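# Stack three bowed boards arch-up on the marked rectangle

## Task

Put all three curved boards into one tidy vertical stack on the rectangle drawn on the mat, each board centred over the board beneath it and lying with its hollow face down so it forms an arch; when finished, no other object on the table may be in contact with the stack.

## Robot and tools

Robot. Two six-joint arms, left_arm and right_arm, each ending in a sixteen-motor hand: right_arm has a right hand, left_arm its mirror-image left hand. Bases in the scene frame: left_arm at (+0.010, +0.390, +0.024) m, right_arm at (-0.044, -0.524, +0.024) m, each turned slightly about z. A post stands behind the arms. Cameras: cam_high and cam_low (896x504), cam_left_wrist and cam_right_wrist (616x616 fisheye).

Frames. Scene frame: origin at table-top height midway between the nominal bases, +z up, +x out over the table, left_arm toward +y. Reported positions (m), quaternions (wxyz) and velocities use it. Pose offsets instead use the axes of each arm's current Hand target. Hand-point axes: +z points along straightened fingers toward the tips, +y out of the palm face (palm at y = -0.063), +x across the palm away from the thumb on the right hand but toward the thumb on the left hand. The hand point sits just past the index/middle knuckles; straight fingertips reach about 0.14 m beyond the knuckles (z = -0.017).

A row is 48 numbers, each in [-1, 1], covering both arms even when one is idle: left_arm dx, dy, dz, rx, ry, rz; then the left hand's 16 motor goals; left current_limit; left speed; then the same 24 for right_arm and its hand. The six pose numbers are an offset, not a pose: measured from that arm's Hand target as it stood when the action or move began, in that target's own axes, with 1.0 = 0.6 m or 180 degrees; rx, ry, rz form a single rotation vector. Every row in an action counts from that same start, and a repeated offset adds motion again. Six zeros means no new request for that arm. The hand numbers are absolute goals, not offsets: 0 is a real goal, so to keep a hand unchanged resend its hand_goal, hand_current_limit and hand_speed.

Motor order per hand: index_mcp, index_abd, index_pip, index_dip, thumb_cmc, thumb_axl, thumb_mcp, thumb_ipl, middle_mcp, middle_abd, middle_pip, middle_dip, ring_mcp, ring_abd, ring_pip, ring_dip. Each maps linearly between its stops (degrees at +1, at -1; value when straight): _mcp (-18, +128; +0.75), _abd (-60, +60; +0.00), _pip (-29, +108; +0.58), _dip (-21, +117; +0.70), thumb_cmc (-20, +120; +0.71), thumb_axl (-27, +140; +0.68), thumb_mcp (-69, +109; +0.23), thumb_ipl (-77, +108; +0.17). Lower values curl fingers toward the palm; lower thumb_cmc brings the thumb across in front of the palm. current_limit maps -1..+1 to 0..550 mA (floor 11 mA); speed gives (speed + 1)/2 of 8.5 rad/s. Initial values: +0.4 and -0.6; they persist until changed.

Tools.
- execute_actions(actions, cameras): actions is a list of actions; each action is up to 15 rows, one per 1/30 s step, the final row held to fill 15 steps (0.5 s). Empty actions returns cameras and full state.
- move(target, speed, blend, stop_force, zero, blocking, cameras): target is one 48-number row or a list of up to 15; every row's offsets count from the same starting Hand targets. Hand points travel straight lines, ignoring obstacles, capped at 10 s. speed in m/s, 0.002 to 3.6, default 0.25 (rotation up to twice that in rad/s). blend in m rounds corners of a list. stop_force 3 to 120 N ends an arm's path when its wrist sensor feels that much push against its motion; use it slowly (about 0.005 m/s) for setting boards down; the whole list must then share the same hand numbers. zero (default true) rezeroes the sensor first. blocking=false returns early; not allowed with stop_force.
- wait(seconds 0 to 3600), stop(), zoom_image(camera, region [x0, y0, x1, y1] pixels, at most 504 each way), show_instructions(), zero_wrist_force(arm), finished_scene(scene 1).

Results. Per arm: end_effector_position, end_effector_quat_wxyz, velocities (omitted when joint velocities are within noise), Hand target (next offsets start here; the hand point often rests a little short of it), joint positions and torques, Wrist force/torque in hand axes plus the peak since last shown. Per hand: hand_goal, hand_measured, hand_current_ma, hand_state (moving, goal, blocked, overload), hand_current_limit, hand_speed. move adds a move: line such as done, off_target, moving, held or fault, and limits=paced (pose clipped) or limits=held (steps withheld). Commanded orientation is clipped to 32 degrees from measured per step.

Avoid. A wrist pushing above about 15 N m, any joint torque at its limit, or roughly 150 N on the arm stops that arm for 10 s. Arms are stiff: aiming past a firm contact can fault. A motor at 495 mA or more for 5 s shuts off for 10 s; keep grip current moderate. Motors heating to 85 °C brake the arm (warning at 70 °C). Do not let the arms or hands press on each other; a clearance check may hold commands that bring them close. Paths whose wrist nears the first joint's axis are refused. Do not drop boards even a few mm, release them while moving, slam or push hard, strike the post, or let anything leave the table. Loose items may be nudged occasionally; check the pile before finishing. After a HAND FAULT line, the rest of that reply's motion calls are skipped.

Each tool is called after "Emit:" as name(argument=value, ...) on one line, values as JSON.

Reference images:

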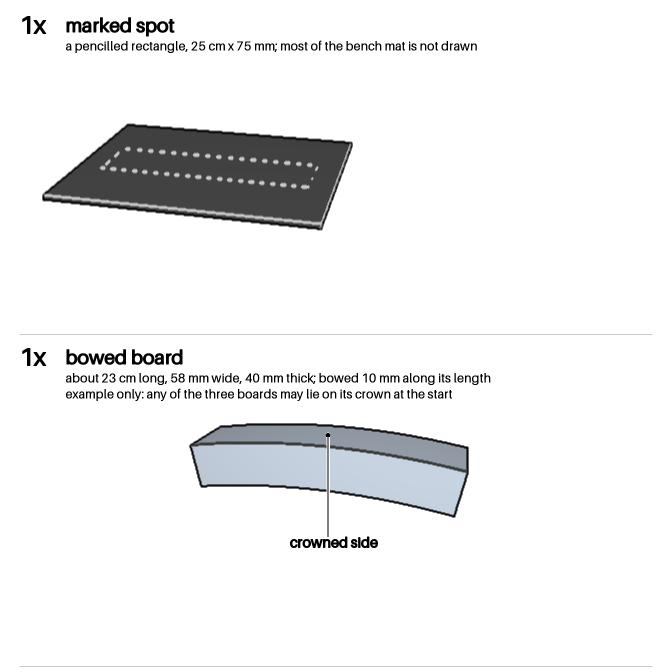

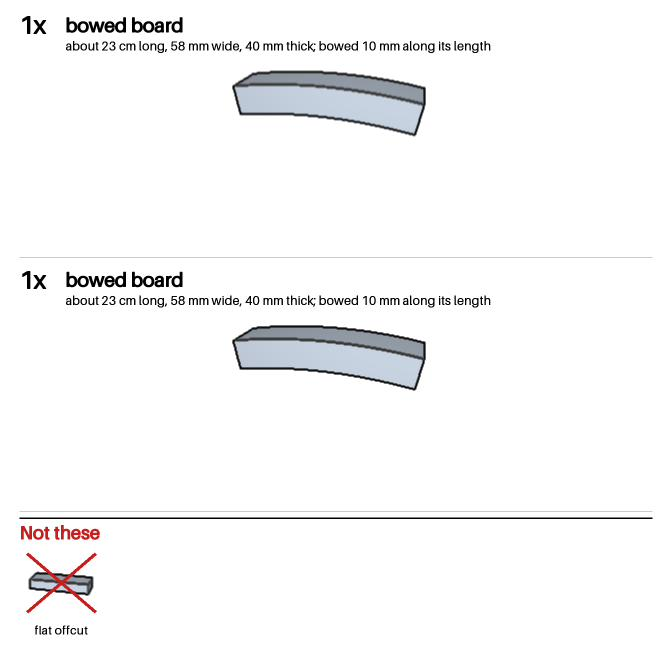

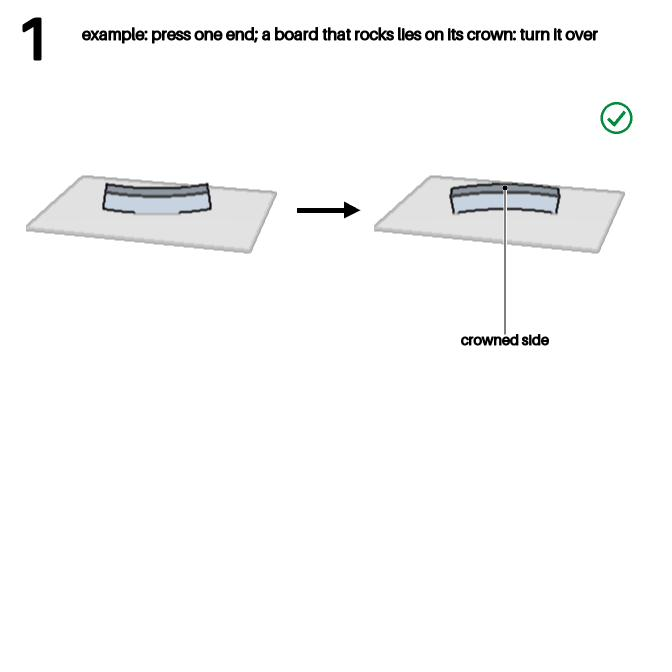

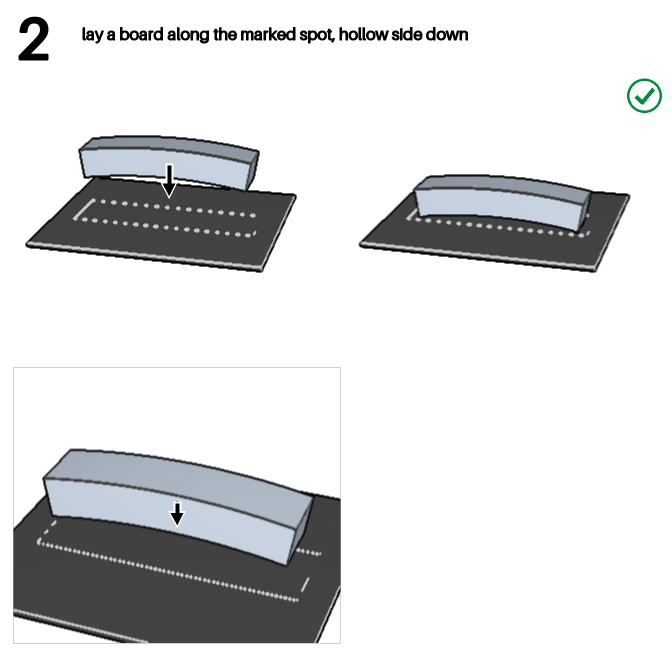

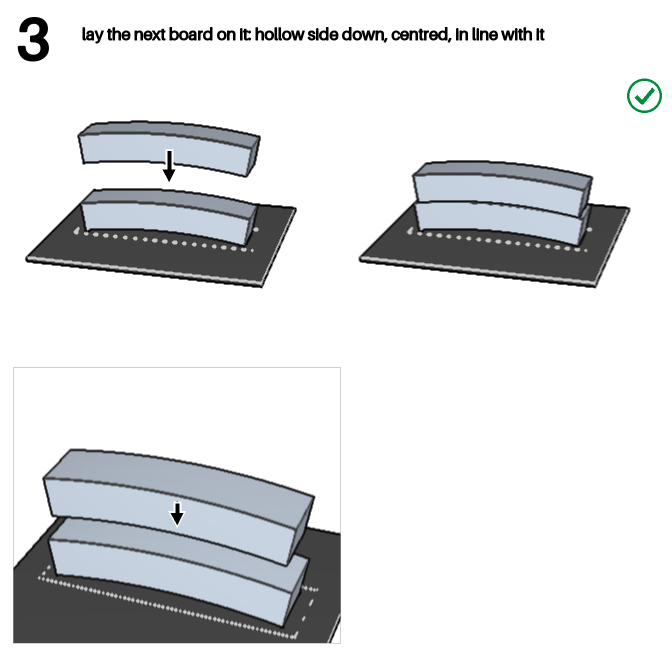

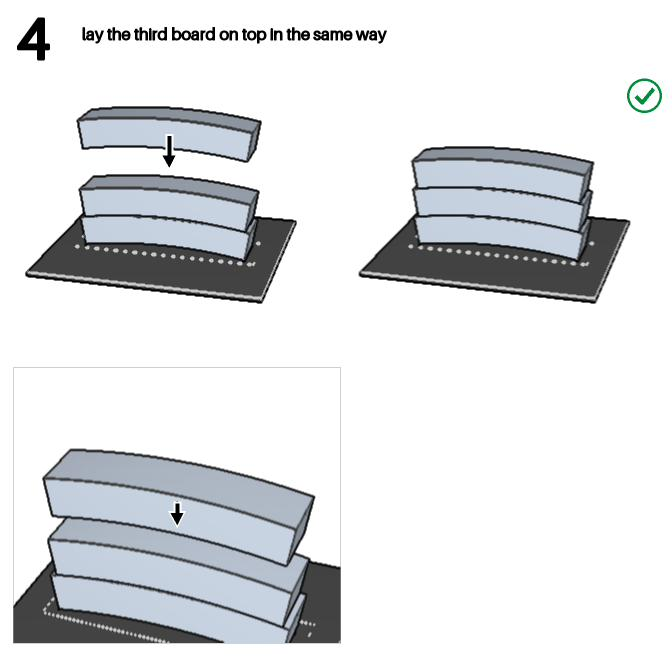

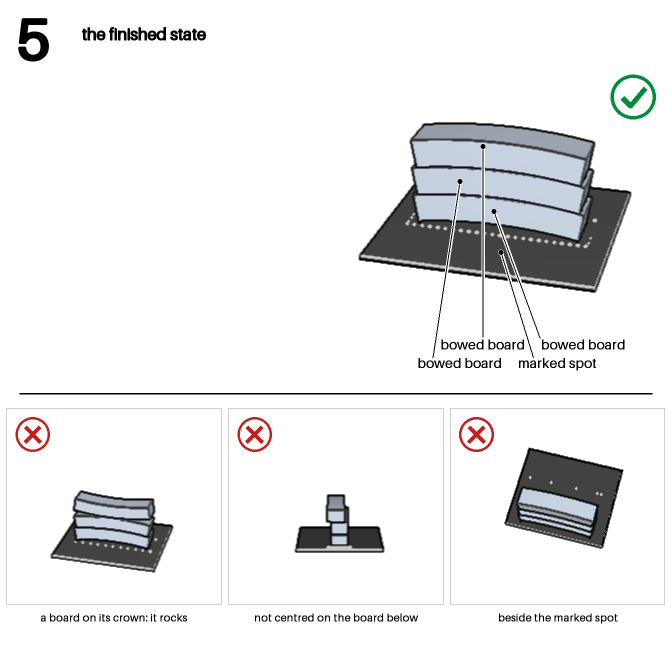

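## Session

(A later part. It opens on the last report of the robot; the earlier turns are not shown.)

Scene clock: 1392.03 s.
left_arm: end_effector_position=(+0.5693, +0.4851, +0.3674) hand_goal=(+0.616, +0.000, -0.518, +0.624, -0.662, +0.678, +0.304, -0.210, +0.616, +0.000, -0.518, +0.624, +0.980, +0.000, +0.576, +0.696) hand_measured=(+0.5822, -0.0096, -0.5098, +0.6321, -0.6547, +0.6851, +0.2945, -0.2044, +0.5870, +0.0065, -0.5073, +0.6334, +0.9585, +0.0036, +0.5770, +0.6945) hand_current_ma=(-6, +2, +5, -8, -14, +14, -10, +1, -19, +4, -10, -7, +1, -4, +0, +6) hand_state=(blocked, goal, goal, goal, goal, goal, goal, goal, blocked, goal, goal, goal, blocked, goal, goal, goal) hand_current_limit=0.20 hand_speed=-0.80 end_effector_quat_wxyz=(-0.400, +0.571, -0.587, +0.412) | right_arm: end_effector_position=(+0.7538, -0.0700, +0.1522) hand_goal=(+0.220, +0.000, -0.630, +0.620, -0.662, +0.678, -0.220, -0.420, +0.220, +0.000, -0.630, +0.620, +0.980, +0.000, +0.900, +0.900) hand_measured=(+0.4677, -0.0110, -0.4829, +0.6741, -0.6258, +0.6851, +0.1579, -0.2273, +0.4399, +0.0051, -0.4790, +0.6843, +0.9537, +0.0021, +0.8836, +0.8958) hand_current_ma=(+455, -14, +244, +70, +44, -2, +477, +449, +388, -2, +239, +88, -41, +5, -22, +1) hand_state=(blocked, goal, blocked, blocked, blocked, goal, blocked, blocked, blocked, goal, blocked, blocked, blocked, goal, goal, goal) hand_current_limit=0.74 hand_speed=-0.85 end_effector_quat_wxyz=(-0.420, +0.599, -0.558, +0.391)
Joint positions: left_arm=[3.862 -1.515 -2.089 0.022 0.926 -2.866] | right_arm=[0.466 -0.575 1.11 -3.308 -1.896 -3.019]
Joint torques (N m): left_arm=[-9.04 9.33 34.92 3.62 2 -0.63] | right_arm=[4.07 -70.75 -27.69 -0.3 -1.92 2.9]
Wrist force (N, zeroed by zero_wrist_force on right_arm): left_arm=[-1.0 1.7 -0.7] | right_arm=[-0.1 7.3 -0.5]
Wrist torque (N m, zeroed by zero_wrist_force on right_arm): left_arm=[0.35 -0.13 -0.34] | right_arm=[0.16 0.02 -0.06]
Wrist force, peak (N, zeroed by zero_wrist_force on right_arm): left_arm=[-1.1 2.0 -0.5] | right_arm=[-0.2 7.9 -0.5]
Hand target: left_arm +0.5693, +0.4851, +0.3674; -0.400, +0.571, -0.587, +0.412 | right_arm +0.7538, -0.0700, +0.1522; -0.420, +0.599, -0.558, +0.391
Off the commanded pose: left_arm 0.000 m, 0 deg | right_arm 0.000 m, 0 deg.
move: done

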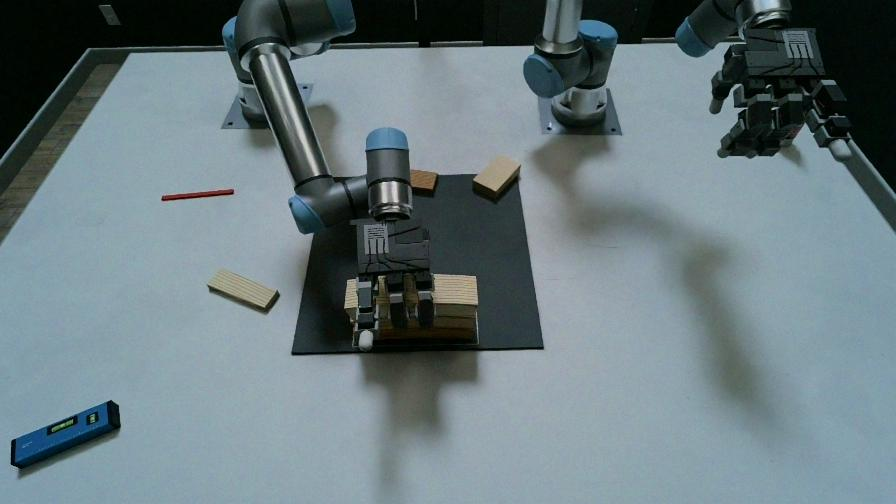

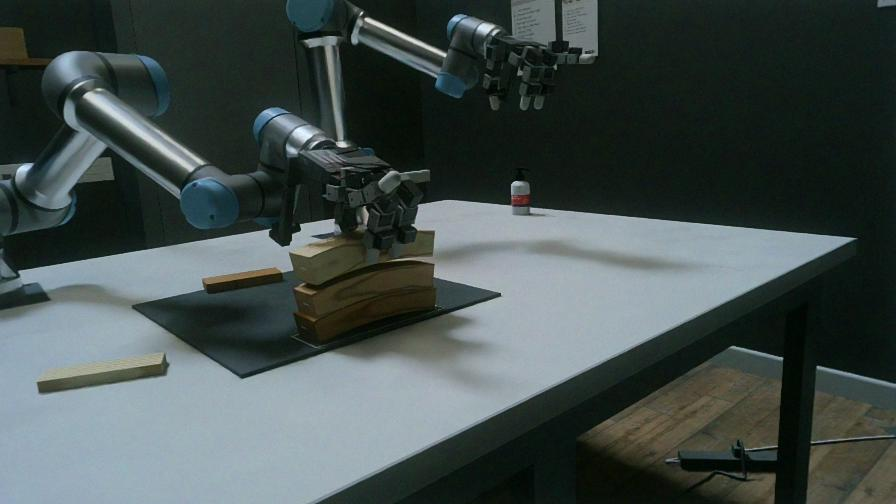

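Emit:
move(target=[0,0,0,0,0,0,0.616,0,-0.518,0.623,-0.663,0.677,0.303,-0.211,0.616,0,-0.518,0.623,0.98,0,0.576,0.696,0.2,-0.8,0,0.0210,0.0040,0,0,0,0.22,0,-0.63,0.62,-0.663,0.677,-0.22,-0.42,0.22,0,-0.63,0.62,0.98,0,0.9,0.9,0.74,-0.85], speed=0.015, stop_force=4, cameras=["cam_high","cam_low"])

Emit:
zoom_image(camera="cam_low", region=[280, 210, 380, 350])

Emit:
zoom_image(camera="cam_low", region=[370, 190, 470, 330])

Emit:
zoom_image(camera="cam_high", region=[330, 250, 410, 360])

Emit:
zoom_image(camera="cam_high", region=[420, 250, 500, 360])

Scene clock: 1416.10 s.
left_arm: end_effector_position=(+0.5693, +0.4851, +0.3674) hand_goal=(+0.616, +0.000, -0.518, +0.624, -0.662, +0.678, +0.304, -0.210, +0.616, +0.000, -0.518, +0.624, +0.980, +0.000, +0.576, +0.696) hand_measured=(+0.5822, -0.0096, -0.5098, +0.6321, -0.6547, +0.6851, +0.2955, -0.2044, +0.5858, +0.0051, -0.5073, +0.6334, +0.9597, +0.0036, +0.5757, +0.6958) hand_current_ma=(+0, -1, -8, -11, -7, -6, -6, +3, -19, -4, +4, -9, -7, +2, +6, +8) hand_state=(blocked, goal, goal, goal, goal, goal, goal, goal, blocked, goal, goal, goal, blocked, goal, goal, goal) hand_current_limit=0.20 hand_speed=-0.80 end_effector_quat_wxyz=(-0.400, +0.571, -0.587, +0.412) | right_arm: end_effector_position=(+0.7517, -0.0702, +0.1395) hand_goal=(+0.220, +0.000, -0.630, +0.620, -0.662, +0.678, -0.220, -0.420, +0.220, +0.000, -0.630, +0.620, +0.980, +0.000, +0.900, +0.900) hand_measured=(+0.4677, -0.0125, -0.4816, +0.6754, -0.6245, +0.6851, +0.1589, -0.2273, +0.4399, +0.0065, -0.4790, +0.6843, +0.9537, +0.0021, +0.8836, +0.8958) hand_current_ma=(+448, -14, +242, +74, +46, +4, +477, +453, +388, -5, +240, +90, -40, +11, -18, +0) hand_state=(blocked, goal, blocked, blocked, blocked, goal, blocked, blocked, blocked, goal, blocked, blocked, blocked, goal, goal, goal) hand_current_limit=0.74 hand_speed=-0.85 end_effector_quat_wxyz=(-0.420, +0.599, -0.558, +0.391)
Joint positions: left_arm=[3.862 -1.515 -2.089 0.022 0.926 -2.866] | right_arm=[0.467 -0.562 1.12 -3.331 -1.896 -3.019]
Joint torques (N m): left_arm=[-9.5 8.27 34.15 3.93 2.02 -0.56] | right_arm=[7.62 -69.78 -25.87 -0.26 -2.59 3.35]
Wrist force (N, zeroed by zero_wrist_force on right_arm): left_arm=[-1.1 1.7 -0.3] | right_arm=[-0.7 5.9 -0.5]
Wrist torque (N m, zeroed by zero_wrist_force on right_arm): left_arm=[0.32 -0.11 -0.35] | right_arm=[0.08 0.09 -0.15]
Wrist force, peak (N, zeroed by zero_wrist_force on right_arm): left_arm=[-1.4 1.8 -0.5] | right_arm=[-0.3 7.7 -0.2]
Hand target: left_arm +0.5693, +0.4851, +0.3674; -0.400, +0.571, -0.587, +0.412 | right_arm +0.7518, -0.0702, +0.1396; -0.420, +0.599, -0.558, +0.391
Off the commanded pose: left_arm 0.000 m, 0 deg | right_arm 0.000 m, 0 deg.
move: done

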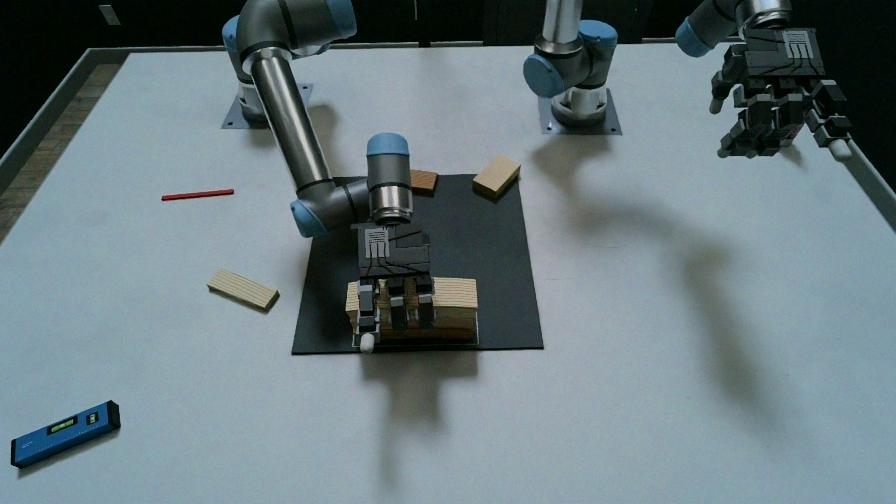

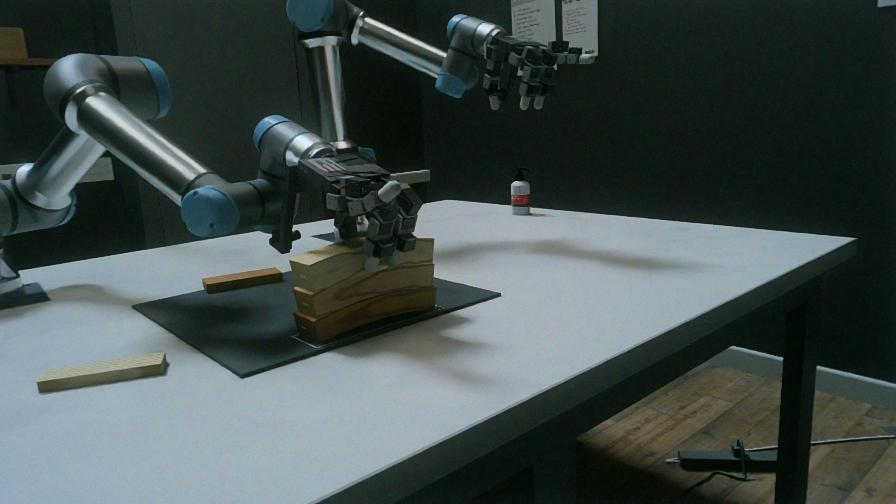

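Scaled by 3.600 from the camera's image (finer frame: 1280x720).

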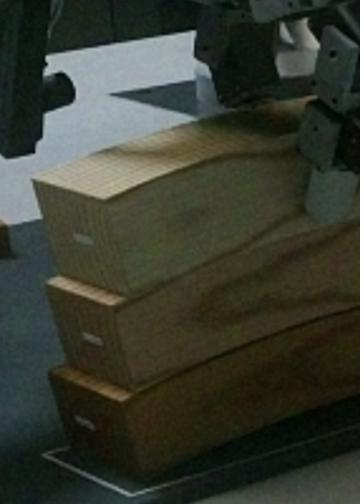

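Scaled by 3.600 from the camera's image (finer frame: 1280x720).

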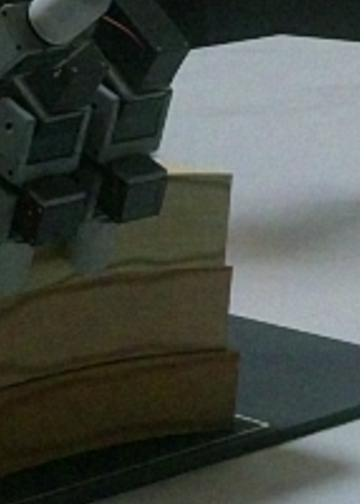

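Scaled by 4.582 from the camera's image (finer frame: 1280x720).

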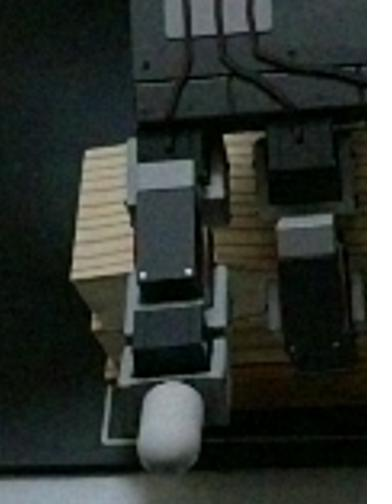

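Scaled by 4.582 from the camera's image (finer frame: 1280x720).

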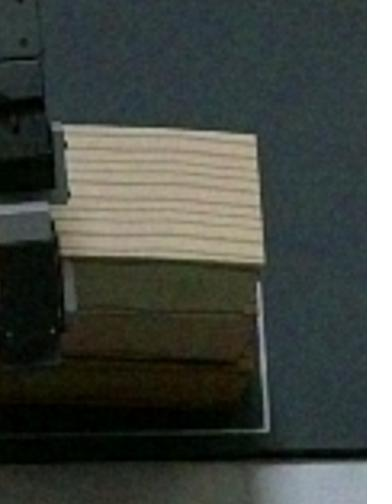

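Emit:
move(target=[0,0,0,0,0,0,0.616,0,-0.518,0.623,-0.663,0.677,0.303,-0.211,0.616,0,-0.518,0.623,0.98,0,0.576,0.696,0.2,-0.8,0,0.0110,0.0040,0,0,0,0.22,0,-0.63,0.62,-0.663,0.677,-0.22,-0.42,0.22,0,-0.63,0.62,0.98,0,0.9,0.9,0.74,-0.85], speed=0.004, stop_force=4, cameras=["cam_high","cam_low"])

Emit:
zoom_image(camera="cam_low", region=[280, 210, 380, 350])

Emit:
zoom_image(camera="cam_low", region=[370, 190, 470, 330])

Scene clock: 1422.00 s.
left_arm: end_effector_position=(+0.5693, +0.4851, +0.3674) hand_goal=(+0.616, +0.000, -0.518, +0.624, -0.662, +0.678, +0.304, -0.210, +0.616, +0.000, -0.518, +0.624, +0.980, +0.000, +0.576, +0.696) hand_measured=(+0.5834, -0.0096, -0.5098, +0.6321, -0.6547, +0.6841, +0.2965, -0.2035, +0.5858, +0.0051, -0.5073, +0.6321, +0.9585, +0.0036, +0.5757, +0.6958) hand_current_ma=(-19, +4, -13, -7, -6, +4, +5, +0, -24, +0, +1, +6, -12, -8, +4, +2) hand_state=(blocked, goal, goal, goal, goal, goal, goal, goal, blocked, goal, goal, goal, blocked, goal, goal, goal) hand_current_limit=0.20 hand_speed=-0.80 end_effector_quat_wxyz=(-0.400, +0.571, -0.587, +0.412) | right_arm: end_effector_position=(+0.7518, -0.0702, +0.1391) hand_goal=(+0.220, +0.000, -0.630, +0.620, -0.662, +0.678, -0.220, -0.420, +0.220, +0.000, -0.630, +0.620, +0.980, +0.000, +0.900, +0.900) hand_measured=(+0.4664, -0.0110, -0.4829, +0.6754, -0.6245, +0.6851, +0.1589, -0.2273, +0.4399, +0.0051, -0.4803, +0.6830, +0.9537, +0.0021, +0.8836, +0.8945) hand_current_ma=(+449, -18, +243, +78, +45, +0, +470, +454, +389, -4, +235, +90, -34, +8, -18, +3) hand_state=(blocked, goal, blocked, blocked, blocked, goal, blocked, blocked, blocked, goal, blocked, blocked, blocked, goal, goal, goal) hand_current_limit=0.74 hand_speed=-0.85 end_effector_quat_wxyz=(-0.420, +0.599, -0.558, +0.391)
Joint positions: left_arm=[3.862 -1.515 -2.089 0.022 0.926 -2.866] | right_arm=[0.467 -0.561 1.12 -3.332 -1.896 -3.019]
Joint torques (N m): left_arm=[-9.58 9.57 34.89 3.58 1.98 -0.61] | right_arm=[-1.05 -69.36 -23.36 0.2 -0.17 2.37]
Wrist force (N, zeroed by zero_wrist_force on right_arm): left_arm=[-1.0 1.9 -0.3] | right_arm=[-0.2 3.0 -0.8]
Wrist torque (N m, zeroed by zero_wrist_force on right_arm): left_arm=[0.33 -0.13 -0.35] | right_arm=[0.02 0.04 -0.13]
Wrist force, peak (N, zeroed by zero_wrist_force on right_arm): left_arm=[-1.2 1.9 -0.4] | right_arm=[0.0 7.3 -0.6]
Hand target: left_arm +0.5693, +0.4851, +0.3674; -0.400, +0.571, -0.587, +0.412 | right_arm +0.7518, -0.0702, +0.1392; -0.420, +0.599, -0.558, +0.391 (not the last commanded pose)
Off the commanded pose: left_arm 0.000 m, 0 deg | right_arm 0.007 m, 0 deg.
move: contact (right_arm)

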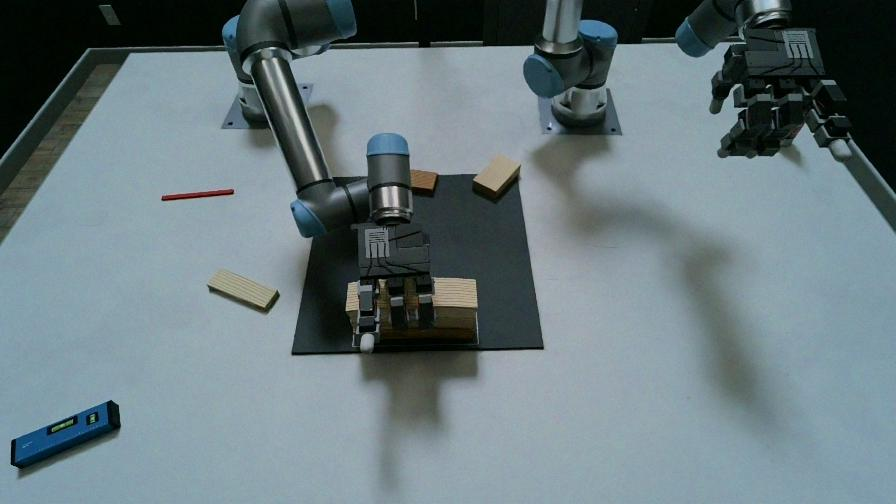

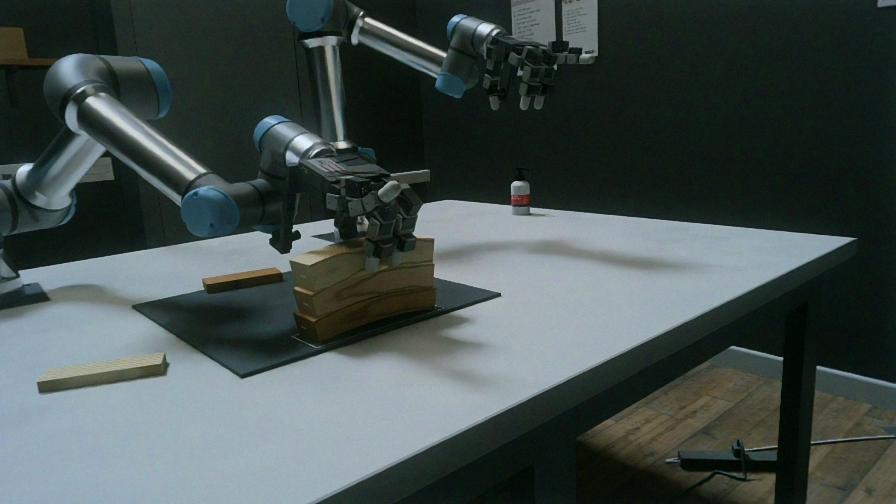

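Scaled by 3.600 from the camera's image (finer frame: 1280x720).

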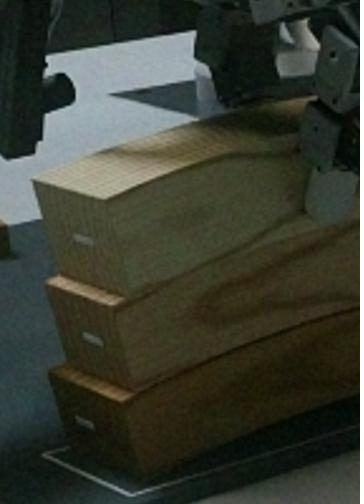

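Scaled by 3.600 from the camera's image (finer frame: 1280x720).

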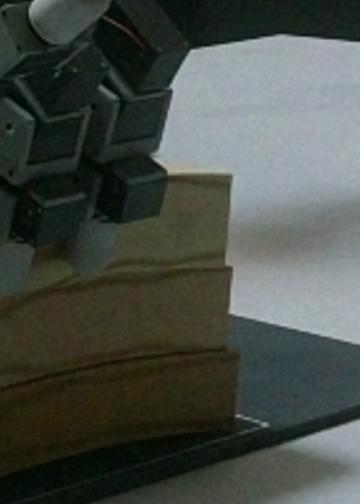

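Emit:
move(target=[0,0,0,0,0,0,0.616,0,-0.518,0.623,-0.663,0.677,0.303,-0.211,0.616,0,-0.518,0.623,0.98,0,0.576,0.696,0.2,-0.8,0,0.00094,0.00034,0,0,0,0.22,0,-0.63,0.62,-0.663,0.677,-0.22,-0.42,0.22,0,-0.63,0.62,0.98,0,0.9,0.9,0.74,-0.85], speed=0.004)

Emit:
move(target=[0,0,0,0,0,0,0.616,0,-0.518,0.623,-0.663,0.677,0.303,-0.211,0.616,0,-0.518,0.623,0.98,0,0.576,0.696,0.2,-0.8,0,0,0,0,0,0,0.43,0,-0.505,0.66,-0.64,0.682,0.11,-0.24,0.405,0,-0.50,0.665,0.98,0,0.9,0.9,0.5,-0.95], cameras=["cam_high"])

Emit:
zoom_image(camera="cam_high", region=[330, 250, 500, 360])

Scene clock: 1438.40 s.
left_arm: end_effector_position=(+0.5693, +0.4851, +0.3674) hand_goal=(+0.616, +0.000, -0.518, +0.624, -0.662, +0.678, +0.304, -0.210, +0.616, +0.000, -0.518, +0.624, +0.980, +0.000, +0.576, +0.696) hand_measured=(+0.5822, -0.0096, -0.5098, +0.6321, -0.6547, +0.6841, +0.2945, -0.2035, +0.5858, +0.0080, -0.5086, +0.6334, +0.9597, +0.0051, +0.5770, +0.6958) hand_current_ma=(-1, -2, -3, -15, -6, -6, -6, +1, -20, -11, +3, -3, -10, -6, -2, +11) hand_state=(blocked, goal, goal, goal, goal, goal, goal, goal, blocked, goal, goal, goal, blocked, goal, goal, goal) hand_current_limit=0.20 hand_speed=-0.80 end_effector_quat_wxyz=(-0.400, +0.571, -0.587, +0.412) | right_arm: end_effector_position=(+0.7518, -0.0702, +0.1387) hand_goal=(+0.220, +0.000, -0.630, +0.620, -0.662, +0.678, -0.220, -0.420, +0.220, +0.000, -0.630, +0.620, +0.980, +0.000, +0.900, +0.900) hand_measured=(+0.4664, -0.0110, -0.4829, +0.6754, -0.6245, +0.6851, +0.1589, -0.2273, +0.4399, +0.0051, -0.4816, +0.6818, +0.9537, +0.0021, +0.8836, +0.8945) hand_current_ma=(+453, -13, +238, +76, +43, -3, +476, +455, +387, +0, +233, +90, -34, +7, -19, +4) hand_state=(blocked, goal, blocked, blocked, blocked, goal, blocked, blocked, blocked, goal, blocked, blocked, blocked, goal, goal, goal) hand_current_limit=0.74 hand_speed=-0.85 end_effector_quat_wxyz=(-0.420, +0.599, -0.558, +0.391)
Joint positions: left_arm=[3.862 -1.515 -2.089 0.022 0.926 -2.866] | right_arm=[0.467 -0.561 1.12 -3.333 -1.896 -3.019]
Joint torques (N m): left_arm=[-9.43 8.82 33.65 3.66 2.14 -0.5] | right_arm=[-2.15 -39.07 -13.93 -2.95 -0.1 2.45]
Wrist force (N, zeroed by zero_wrist_force on right_arm): left_arm=[-1.0 1.5 -0.4] | right_arm=[-0.1 -3.2 -3.2]
Wrist torque (N m, zeroed by zero_wrist_force on right_arm): left_arm=[0.30 -0.13 -0.33] | right_arm=[-0.26 0.07 -0.16]
Wrist force, peak (N, zeroed by zero_wrist_force on right_arm): left_arm=[-1.3 2.0 -0.3] | right_arm=[-0.1 -3.2 -3.2]
Hand target: left_arm +0.5693, +0.4851, +0.3674; -0.400, +0.571, -0.587, +0.412 | right_arm +0.7518, -0.0702, +0.1386; -0.420, +0.599, -0.558, +0.391
Off the commanded pose: left_arm 0.000 m, 0 deg | right_arm 0.000 m, 0 deg.
move: done

Scene clock: 1438.90 s.
left_arm: end_effector_position=(+0.5693, +0.4851, +0.3674) hand_goal=(+0.616, +0.000, -0.518, +0.624, -0.662, +0.678, +0.304, -0.210, +0.616, +0.000, -0.518, +0.624, +0.980, +0.000, +0.576, +0.696) hand_measured=(+0.5822, -0.0096, -0.5098, +0.6321, -0.6534, +0.6851, +0.2955, -0.2044, +0.5858, +0.0051, -0.5073, +0.6334, +0.9585, +0.0036, +0.5770, +0.6958) hand_current_ma=(-3, +1, -3, -17, -8, -6, -4, -3, -9, -13, +6, +2, -14, +2, +14, +2) hand_state=(blocked, goal, goal, goal, goal, goal, goal, goal, blocked, goal, goal, goal, blocked, goal, goal, goal) hand_current_limit=0.20 hand_speed=-0.80 end_effector_quat_wxyz=(-0.400, +0.571, -0.587, +0.412) | right_arm: end_effector_position=(+0.7518, -0.0702, +0.1386) hand_goal=(+0.430, +0.000, -0.504, +0.660, -0.640, +0.682, +0.110, -0.240, +0.406, +0.000, -0.500, +0.666, +0.980, +0.000, +0.900, +0.900) hand_measured=(+0.4664, -0.0110, -0.4842, +0.6780, -0.6258, +0.6862, +0.1648, -0.2340, +0.4387, +0.0051, -0.4816, +0.6856, +0.9549, +0.0021, +0.8849, +0.8958) hand_current_ma=(+258, -10, +85, +17, +8, -11, +270, +258, +225, +1, +83, +26, -39, +4, -18, +1) hand_state=(moving, goal, moving, goal, goal, goal, moving, moving, moving, goal, moving, goal, blocked, goal, goal, goal) hand_current_limit=0.50 hand_speed=-0.95 end_effector_quat_wxyz=(-0.420, +0.599, -0.558, +0.391)
Joint positions: left_arm=[3.862 -1.515 -2.089 0.022 0.926 -2.866] | right_arm=[0.467 -0.56 1.12 -3.333 -1.896 -3.019]
Joint torques (N m): left_arm=[-8.89 9.68 33.64 3.57 2.12 -0.49] | right_arm=[-1.28 -40.03 -10.89 0.26 -0.07 2.32]
Wrist force (N, zeroed by zero_wrist_force on right_arm): left_arm=[-1.0 1.7 -0.4] | right_arm=[-0.2 -3.0 -1.8]
Wrist torque (N m, zeroed by zero_wrist_force on right_arm): left_arm=[0.32 -0.13 -0.34] | right_arm=[-0.23 0.06 -0.13]
Wrist force, peak (N, zeroed by zero_wrist_force on right_arm): left_arm=[-1.1 1.8 -0.4] | right_arm=[0.0 -3.6 -2.0]
Hand target: left_arm +0.5693, +0.4851, +0.3674; -0.400, +0.571, -0.587, +0.412 | right_arm +0.7518, -0.0702, +0.1386; -0.420, +0.599, -0.558, +0.391
Off the commanded pose: left_arm 0.000 m, 0 deg | right_arm 0.000 m, 0 deg.
move: done

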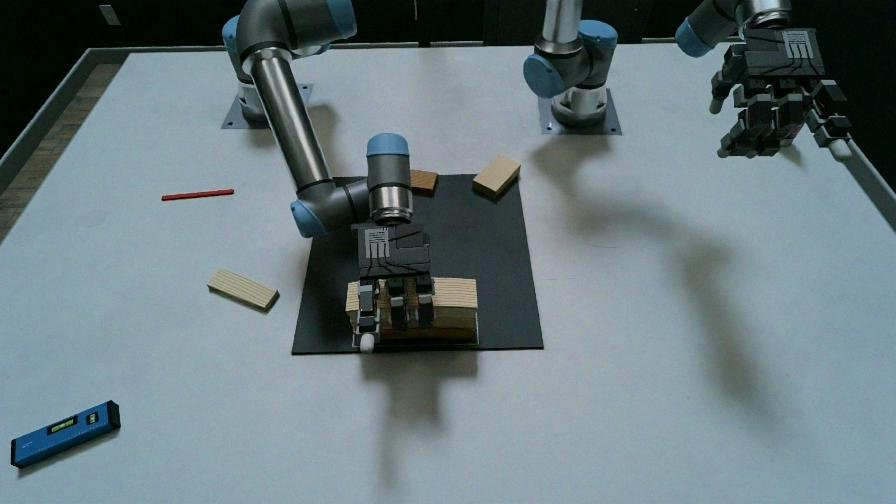

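Scaled by 2.965 from the camera's image (finer frame: 1280x720).

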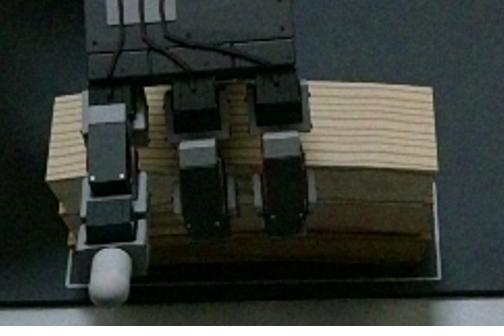

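Emit:
move(target=[0,0,0,0,0,0,0.616,0,-0.518,0.623,-0.663,0.677,0.303,-0.211,0.616,0,-0.518,0.623,0.98,0,0.576,0.696,0.2,-0.8,0,-0.0004,-0.00014,0,0,0,0.45,0,-0.51,0.655,-0.65,0.68,0.14,-0.22,0.43,0,-0.51,0.66,0.98,0,0.9,0.9,0.4,-0.95], speed=0.004)

Emit:
move(target=[0,0,0,0,0,0,0.616,0,-0.518,0.623,-0.663,0.677,0.303,-0.211,0.616,0,-0.518,0.623,0.98,0,0.576,0.696,0.2,-0.8,0,0,0,0,0,0,0.616,0,-0.518,0.623,-0.66,0.677,0.303,-0.211,0.616,0,-0.518,0.623,0.98,0,0.9,0.9,0.2,-0.93], cameras=["cam_high","cam_low","cam_right_wrist"])

Emit:
zoom_image(camera="cam_high", region=[330, 250, 500, 360])

Scene clock: 1444.87 s.
left_arm: end_effector_position=(+0.5693, +0.4851, +0.3674) hand_goal=(+0.616, +0.000, -0.518, +0.624, -0.662, +0.678, +0.304, -0.210, +0.616, +0.000, -0.518, +0.624, +0.980, +0.000, +0.576, +0.696) hand_measured=(+0.5822, -0.0096, -0.5111, +0.6308, -0.6534, +0.6841, +0.2965, -0.2035, +0.5858, +0.0051, -0.5086, +0.6334, +0.9597, +0.0036, +0.5770, +0.6958) hand_current_ma=(-2, -4, +3, -4, -9, +9, -3, -4, -21, +9, +16, -8, -7, -3, -1, +2) hand_state=(blocked, goal, goal, goal, goal, goal, goal, goal, blocked, goal, goal, goal, blocked, goal, goal, goal) hand_current_limit=0.20 hand_speed=-0.80 end_effector_quat_wxyz=(-0.400, +0.571, -0.587, +0.412) | right_arm: end_effector_position=(+0.7518, -0.0702, +0.1388) hand_goal=(+0.450, +0.000, -0.510, +0.656, -0.650, +0.680, +0.140, -0.220, +0.430, +0.000, -0.510, +0.660, +0.980, +0.000, +0.900, +0.900) hand_measured=(+0.4628, -0.0110, -0.4778, +0.6716, -0.6245, +0.6862, +0.1648, -0.2206, +0.4363, +0.0036, -0.4739, +0.6780, +0.9537, +0.0021, +0.8836, +0.8958) hand_current_ma=(+20, -15, +48, +15, +28, +1, +42, +9, +4, -2, +44, +15, -37, +2, -22, +1) hand_state=(goal, goal, blocked, goal, blocked, goal, blocked, goal, goal, goal, blocked, goal, blocked, goal, goal, goal) hand_current_limit=0.40 hand_speed=-0.95 end_effector_quat_wxyz=(-0.420, +0.599, -0.558, +0.391)
Joint positions: left_arm=[3.862 -1.515 -2.089 0.022 0.926 -2.866] | right_arm=[0.467 -0.561 1.12 -3.333 -1.896 -3.019]
Joint torques (N m): left_arm=[-8.59 9.99 35.68 3.61 1.91 -0.33] | right_arm=[-2.4 -69.05 -23.43 0.03 -0.12 2.42]
Wrist force (N, zeroed by zero_wrist_force on right_arm): left_arm=[-1.1 1.7 -0.3] | right_arm=[-0.4 3.1 -1.2]
Wrist torque (N m, zeroed by zero_wrist_force on right_arm): left_arm=[0.32 -0.12 -0.35] | right_arm=[-0.01 0.06 -0.08]
Wrist force, peak (N, zeroed by zero_wrist_force on right_arm): left_arm=[-1.1 2.0 -0.6] | right_arm=[-0.3 -3.2 -1.9]
Hand target: left_arm +0.5693, +0.4851, +0.3674; -0.400, +0.571, -0.587, +0.412 | right_arm +0.7518, -0.0702, +0.1388; -0.420, +0.599, -0.558, +0.391
Off the commanded pose: left_arm 0.000 m, 0 deg | right_arm 0.000 m, 0 deg.
move: done

Scene clock: 1445.93 s.
left_arm: end_effector_position=(+0.5693, +0.4851, +0.3674) hand_goal=(+0.616, +0.000, -0.518, +0.624, -0.662, +0.678, +0.304, -0.210, +0.616, +0.000, -0.518, +0.624, +0.980, +0.000, +0.576, +0.696) hand_measured=(+0.5834, -0.0096, -0.5086, +0.6321, -0.6534, +0.6841, +0.2965, -0.2044, +0.5858, +0.0051, -0.5086, +0.6334, +0.9597, +0.0036, +0.5757, +0.6958) hand_current_ma=(-1, -10, +7, -10, -11, +5, +6, +3, -23, +5, -3, -7, -3, -8, -2, +6) hand_state=(blocked, goal, goal, goal, goal, goal, goal, goal, blocked, goal, goal, goal, blocked, goal, goal, goal) hand_current_limit=0.20 hand_speed=-0.80 end_effector_quat_wxyz=(-0.400, +0.571, -0.587, +0.412) | right_arm: end_effector_position=(+0.7518, -0.0702, +0.1388) hand_goal=(+0.616, +0.000, -0.518, +0.624, -0.660, +0.678, +0.304, -0.210, +0.616, +0.000, -0.518, +0.624, +0.980, +0.000, +0.900, +0.900) hand_measured=(+0.5762, -0.0125, -0.5047, +0.6334, -0.6484, +0.6851, +0.2915, -0.2130, +0.5798, +0.0036, -0.5073, +0.6321, +0.9537, +0.0036, +0.8836, +0.8958) hand_current_ma=(-57, -14, +24, +4, +7, +2, -25, +4, -59, -3, +8, +7, -33, +8, -19, -1) hand_state=(blocked, goal, goal, goal, goal, goal, goal, goal, blocked, goal, goal, goal, blocked, goal, goal, goal) hand_current_limit=0.20 hand_speed=-0.93 end_effector_quat_wxyz=(-0.420, +0.599, -0.558, +0.391)
Joint positions: left_arm=[3.862 -1.515 -2.089 0.022 0.926 -2.866] | right_arm=[0.467 -0.561 1.12 -3.333 -1.896 -3.019]
Joint torques (N m): left_arm=[-8.78 9.87 33.96 3.41 2.14 -0.23] | right_arm=[-2.51 -67.51 -23.66 -1.52 -0.12 2.08]
Wrist force (N, zeroed by zero_wrist_force on right_arm): left_arm=[-1.0 1.5 -0.5] | right_arm=[-0.5 2.8 -2.0]
Wrist torque (N m, zeroed by zero_wrist_force on right_arm): left_arm=[0.30 -0.14 -0.33] | right_arm=[-0.02 0.07 -0.09]
Wrist force, peak (N, zeroed by zero_wrist_force on right_arm): left_arm=[-1.2 2.0 -0.2] | right_arm=[-0.4 3.0 -2.1]
Hand target: left_arm +0.5693, +0.4851, +0.3674; -0.400, +0.571, -0.587, +0.412 | right_arm +0.7518, -0.0702, +0.1388; -0.420, +0.599, -0.558, +0.391
Off the commanded pose: left_arm 0.000 m, 0 deg | right_arm 0.000 m, 0 deg.
move: done
cam_right_wrist: T_world_to_cam=[[-0.25357, 0.74933, -0.61172, 0.35759], [-0.54324, 0.41294, 0.73101, 0.29099], [0.80037, 0.51767, 0.30236, -0.47976]] pos_world=[0.63273, -0.13975, 0.15109]

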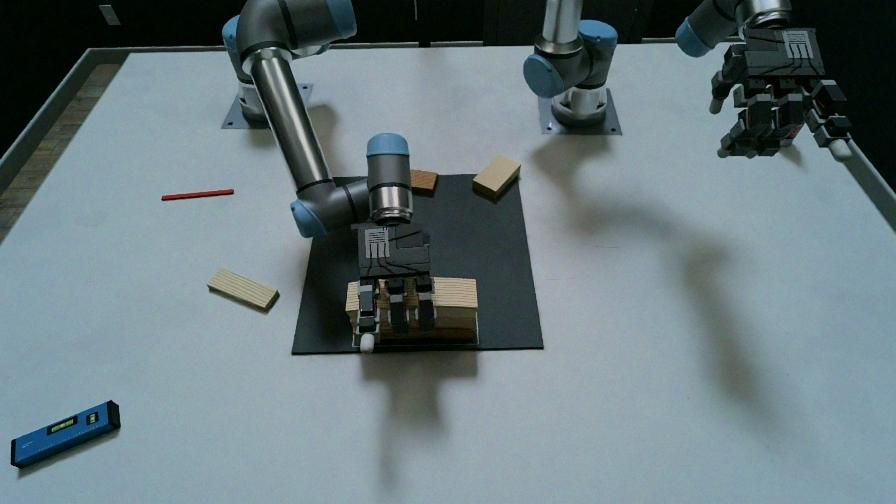

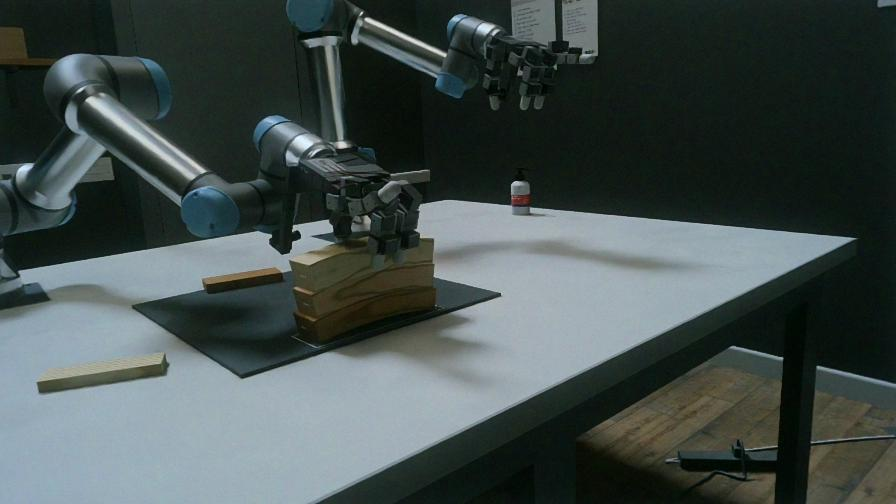

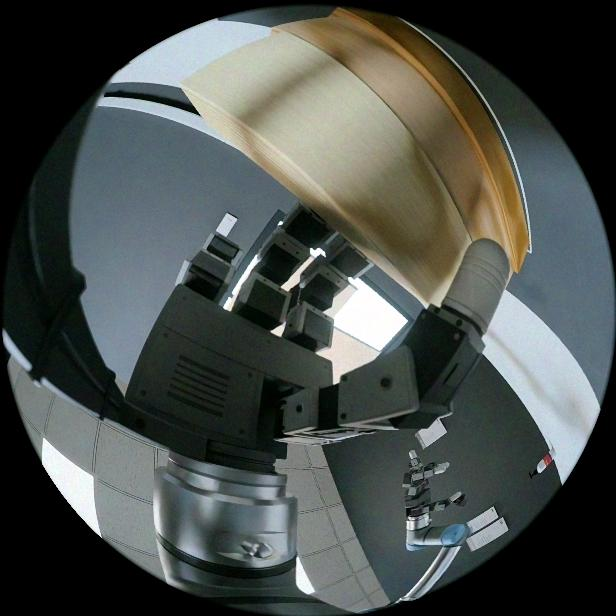

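Scaled by 2.965 from the camera's image (finer frame: 1280x720).

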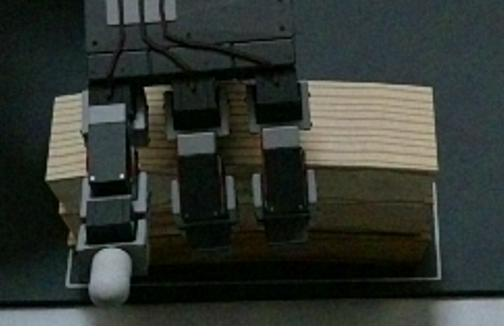

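Emit:
move(target=[[0,0,0,0,0,0,0.616,0,-0.518,0.623,-0.663,0.677,0.303,-0.211,0.616,0,-0.518,0.623,0.98,0,0.576,0.696,0.2,-0.8,0,-0.0940,-0.0342,0,0,0,0.616,0,-0.518,0.623,-0.66,0.677,0.303,-0.211,0.616,0,-0.518,0.623,0.98,0,0.9,0.9,0.2,-0.93],[0,0,0,0,0,0,0.616,0,-0.518,0.623,-0.663,0.677,0.303,-0.211,0.616,0,-0.518,0.623,0.98,0,0.576,0.696,0.2,-0.8,0,-0.2506,-0.0912,0,0,0,0.616,0,-0.518,0.623,-0.66,0.677,0.303,-0.211,0.616,0,-0.518,0.623,0.98,0,0.9,0.9,0.2,-0.93]], speed=[0.03,0.1], blend=[0.01,0], cameras=["cam_high","cam_low","cam_right_wrist"])

Emit:
zoom_image(camera="cam_high", region=[330, 250, 500, 360])

Emit:
zoom_image(camera="cam_low", region=[270, 210, 460, 360])

Scene clock: 1454.37 s.
left_arm: end_effector_position=(+0.5693, +0.4851, +0.3674) hand_goal=(+0.616, +0.000, -0.518, +0.624, -0.662, +0.678, +0.304, -0.210, +0.616, +0.000, -0.518, +0.624, +0.980, +0.000, +0.576, +0.696) hand_measured=(+0.5834, -0.0110, -0.5098, +0.6334, -0.6534, +0.6841, +0.2955, -0.2044, +0.5858, +0.0051, -0.5073, +0.6334, +0.9585, +0.0036, +0.5770, +0.6958) hand_current_ma=(-2, -4, +7, -4, -3, +5, +2, -4, -12, -1, +1, -8, -10, -4, +10, +13) hand_state=(blocked, goal, goal, goal, goal, goal, goal, goal, blocked, goal, goal, goal, blocked, goal, goal, goal) hand_current_limit=0.20 hand_speed=-0.80 end_effector_quat_wxyz=(-0.400, +0.571, -0.587, +0.412) | right_arm: end_effector_position=(+0.7516, -0.0701, +0.2990) hand_goal=(+0.616, +0.000, -0.518, +0.624, -0.660, +0.678, +0.304, -0.210, +0.616, +0.000, -0.518, +0.624, +0.980, +0.000, +0.900, +0.900) hand_measured=(+0.5774, -0.0110, -0.5060, +0.6321, -0.6484, +0.6841, +0.2925, -0.2140, +0.5810, +0.0036, -0.5073, +0.6334, +0.9537, +0.0021, +0.8836, +0.8945) hand_current_ma=(-55, -17, +24, +9, +5, +0, -24, +0, -58, -4, +7, +7, -38, +5, -18, +2) hand_state=(blocked, goal, goal, goal, goal, goal, goal, goal, blocked, goal, goal, goal, blocked, goal, goal, goal) hand_current_limit=0.20 hand_speed=-0.93 end_effector_quat_wxyz=(-0.420, +0.599, -0.558, +0.391)
Joint positions: left_arm=[3.862 -1.515 -2.089 0.022 0.926 -2.866] | right_arm=[0.467 -0.736 1.013 -3.05 -1.897 -3.019]
Joint torques (N m): left_arm=[-8.29 9.51 33.8 3.64 2 -0.52] | right_arm=[9.11 -42.36 -15.24 -4.79 -2.98 2.86]
Wrist force (N, zeroed by zero_wrist_force on right_arm): left_arm=[-1.3 1.7 -0.3] | right_arm=[-0.2 2.8 -1.7]
Wrist torque (N m, zeroed by zero_wrist_force on right_arm): left_arm=[0.32 -0.09 -0.36] | right_arm=[-0.05 0.06 -0.07]
Wrist force, peak (N, zeroed by zero_wrist_force on right_arm): left_arm=[-1.0 2.0 -0.3] | right_arm=[-0.1 3.4 -2.2]
Hand target: left_arm +0.5693, +0.4851, +0.3674; -0.400, +0.571, -0.587, +0.412 | right_arm +0.7516, -0.0701, +0.2988; -0.420, +0.599, -0.558, +0.391
Off the commanded pose: left_arm 0.000 m, 0 deg | right_arm 0.000 m, 0 deg.
move: done
cam_right_wrist: T_world_to_cam=[[-0.25347, 0.74933, -0.61177, 0.45551], [-0.54332, 0.41297, 0.73094, 0.1739], [0.80035, 0.51765, 0.30245, -0.52813]] pos_world=[0.63263, -0.13975, 0.31129]

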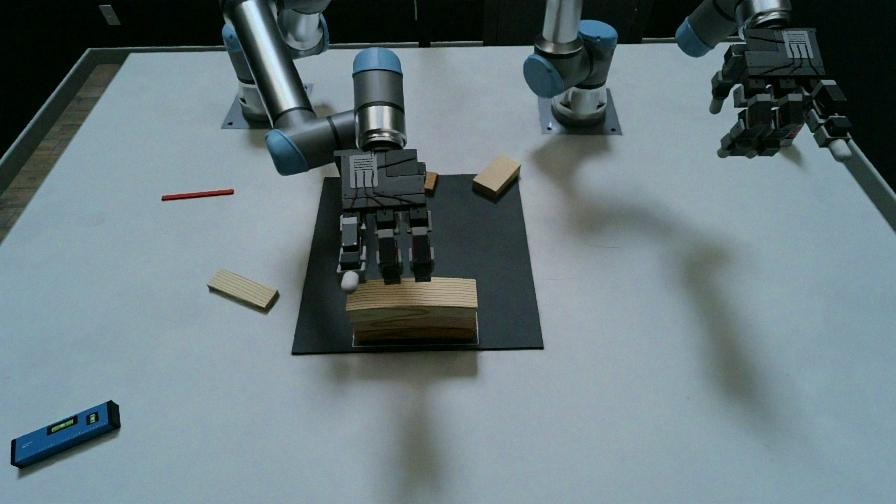

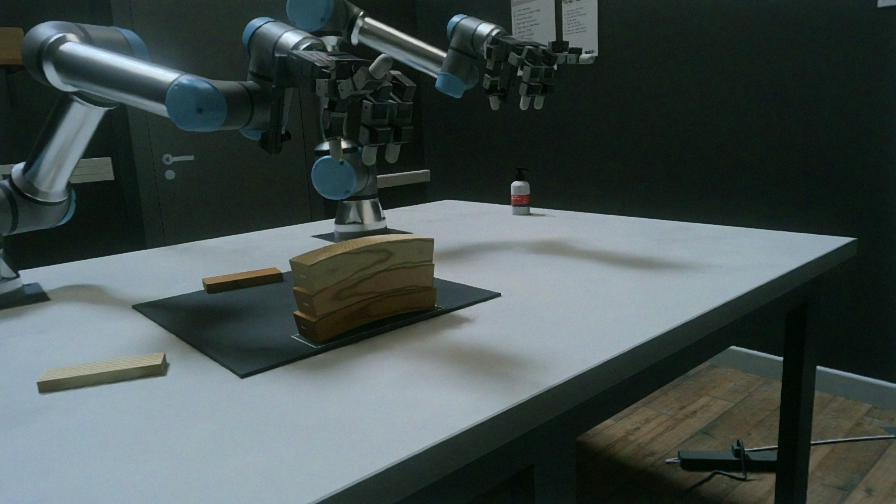

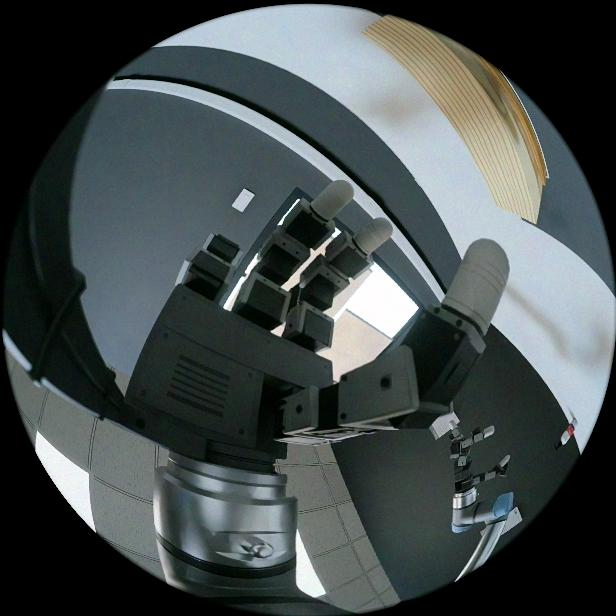

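Scaled by 2.965 from the camera's image (finer frame: 1280x720).

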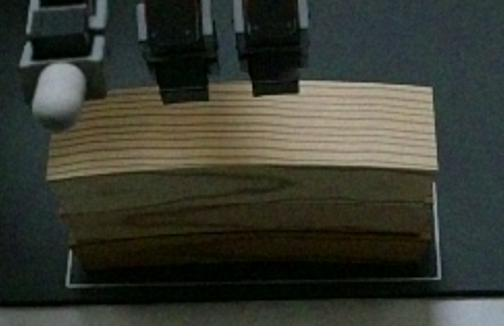

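Scaled by 2.653 from the camera's image (finer frame: 1280x720).

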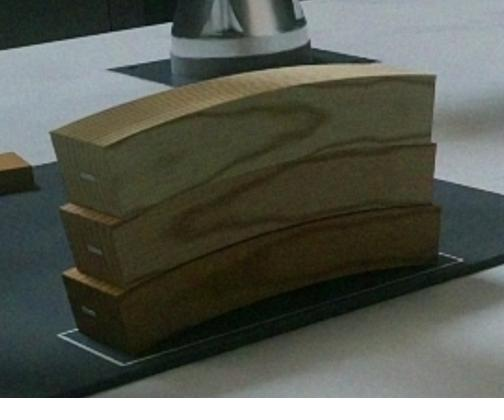

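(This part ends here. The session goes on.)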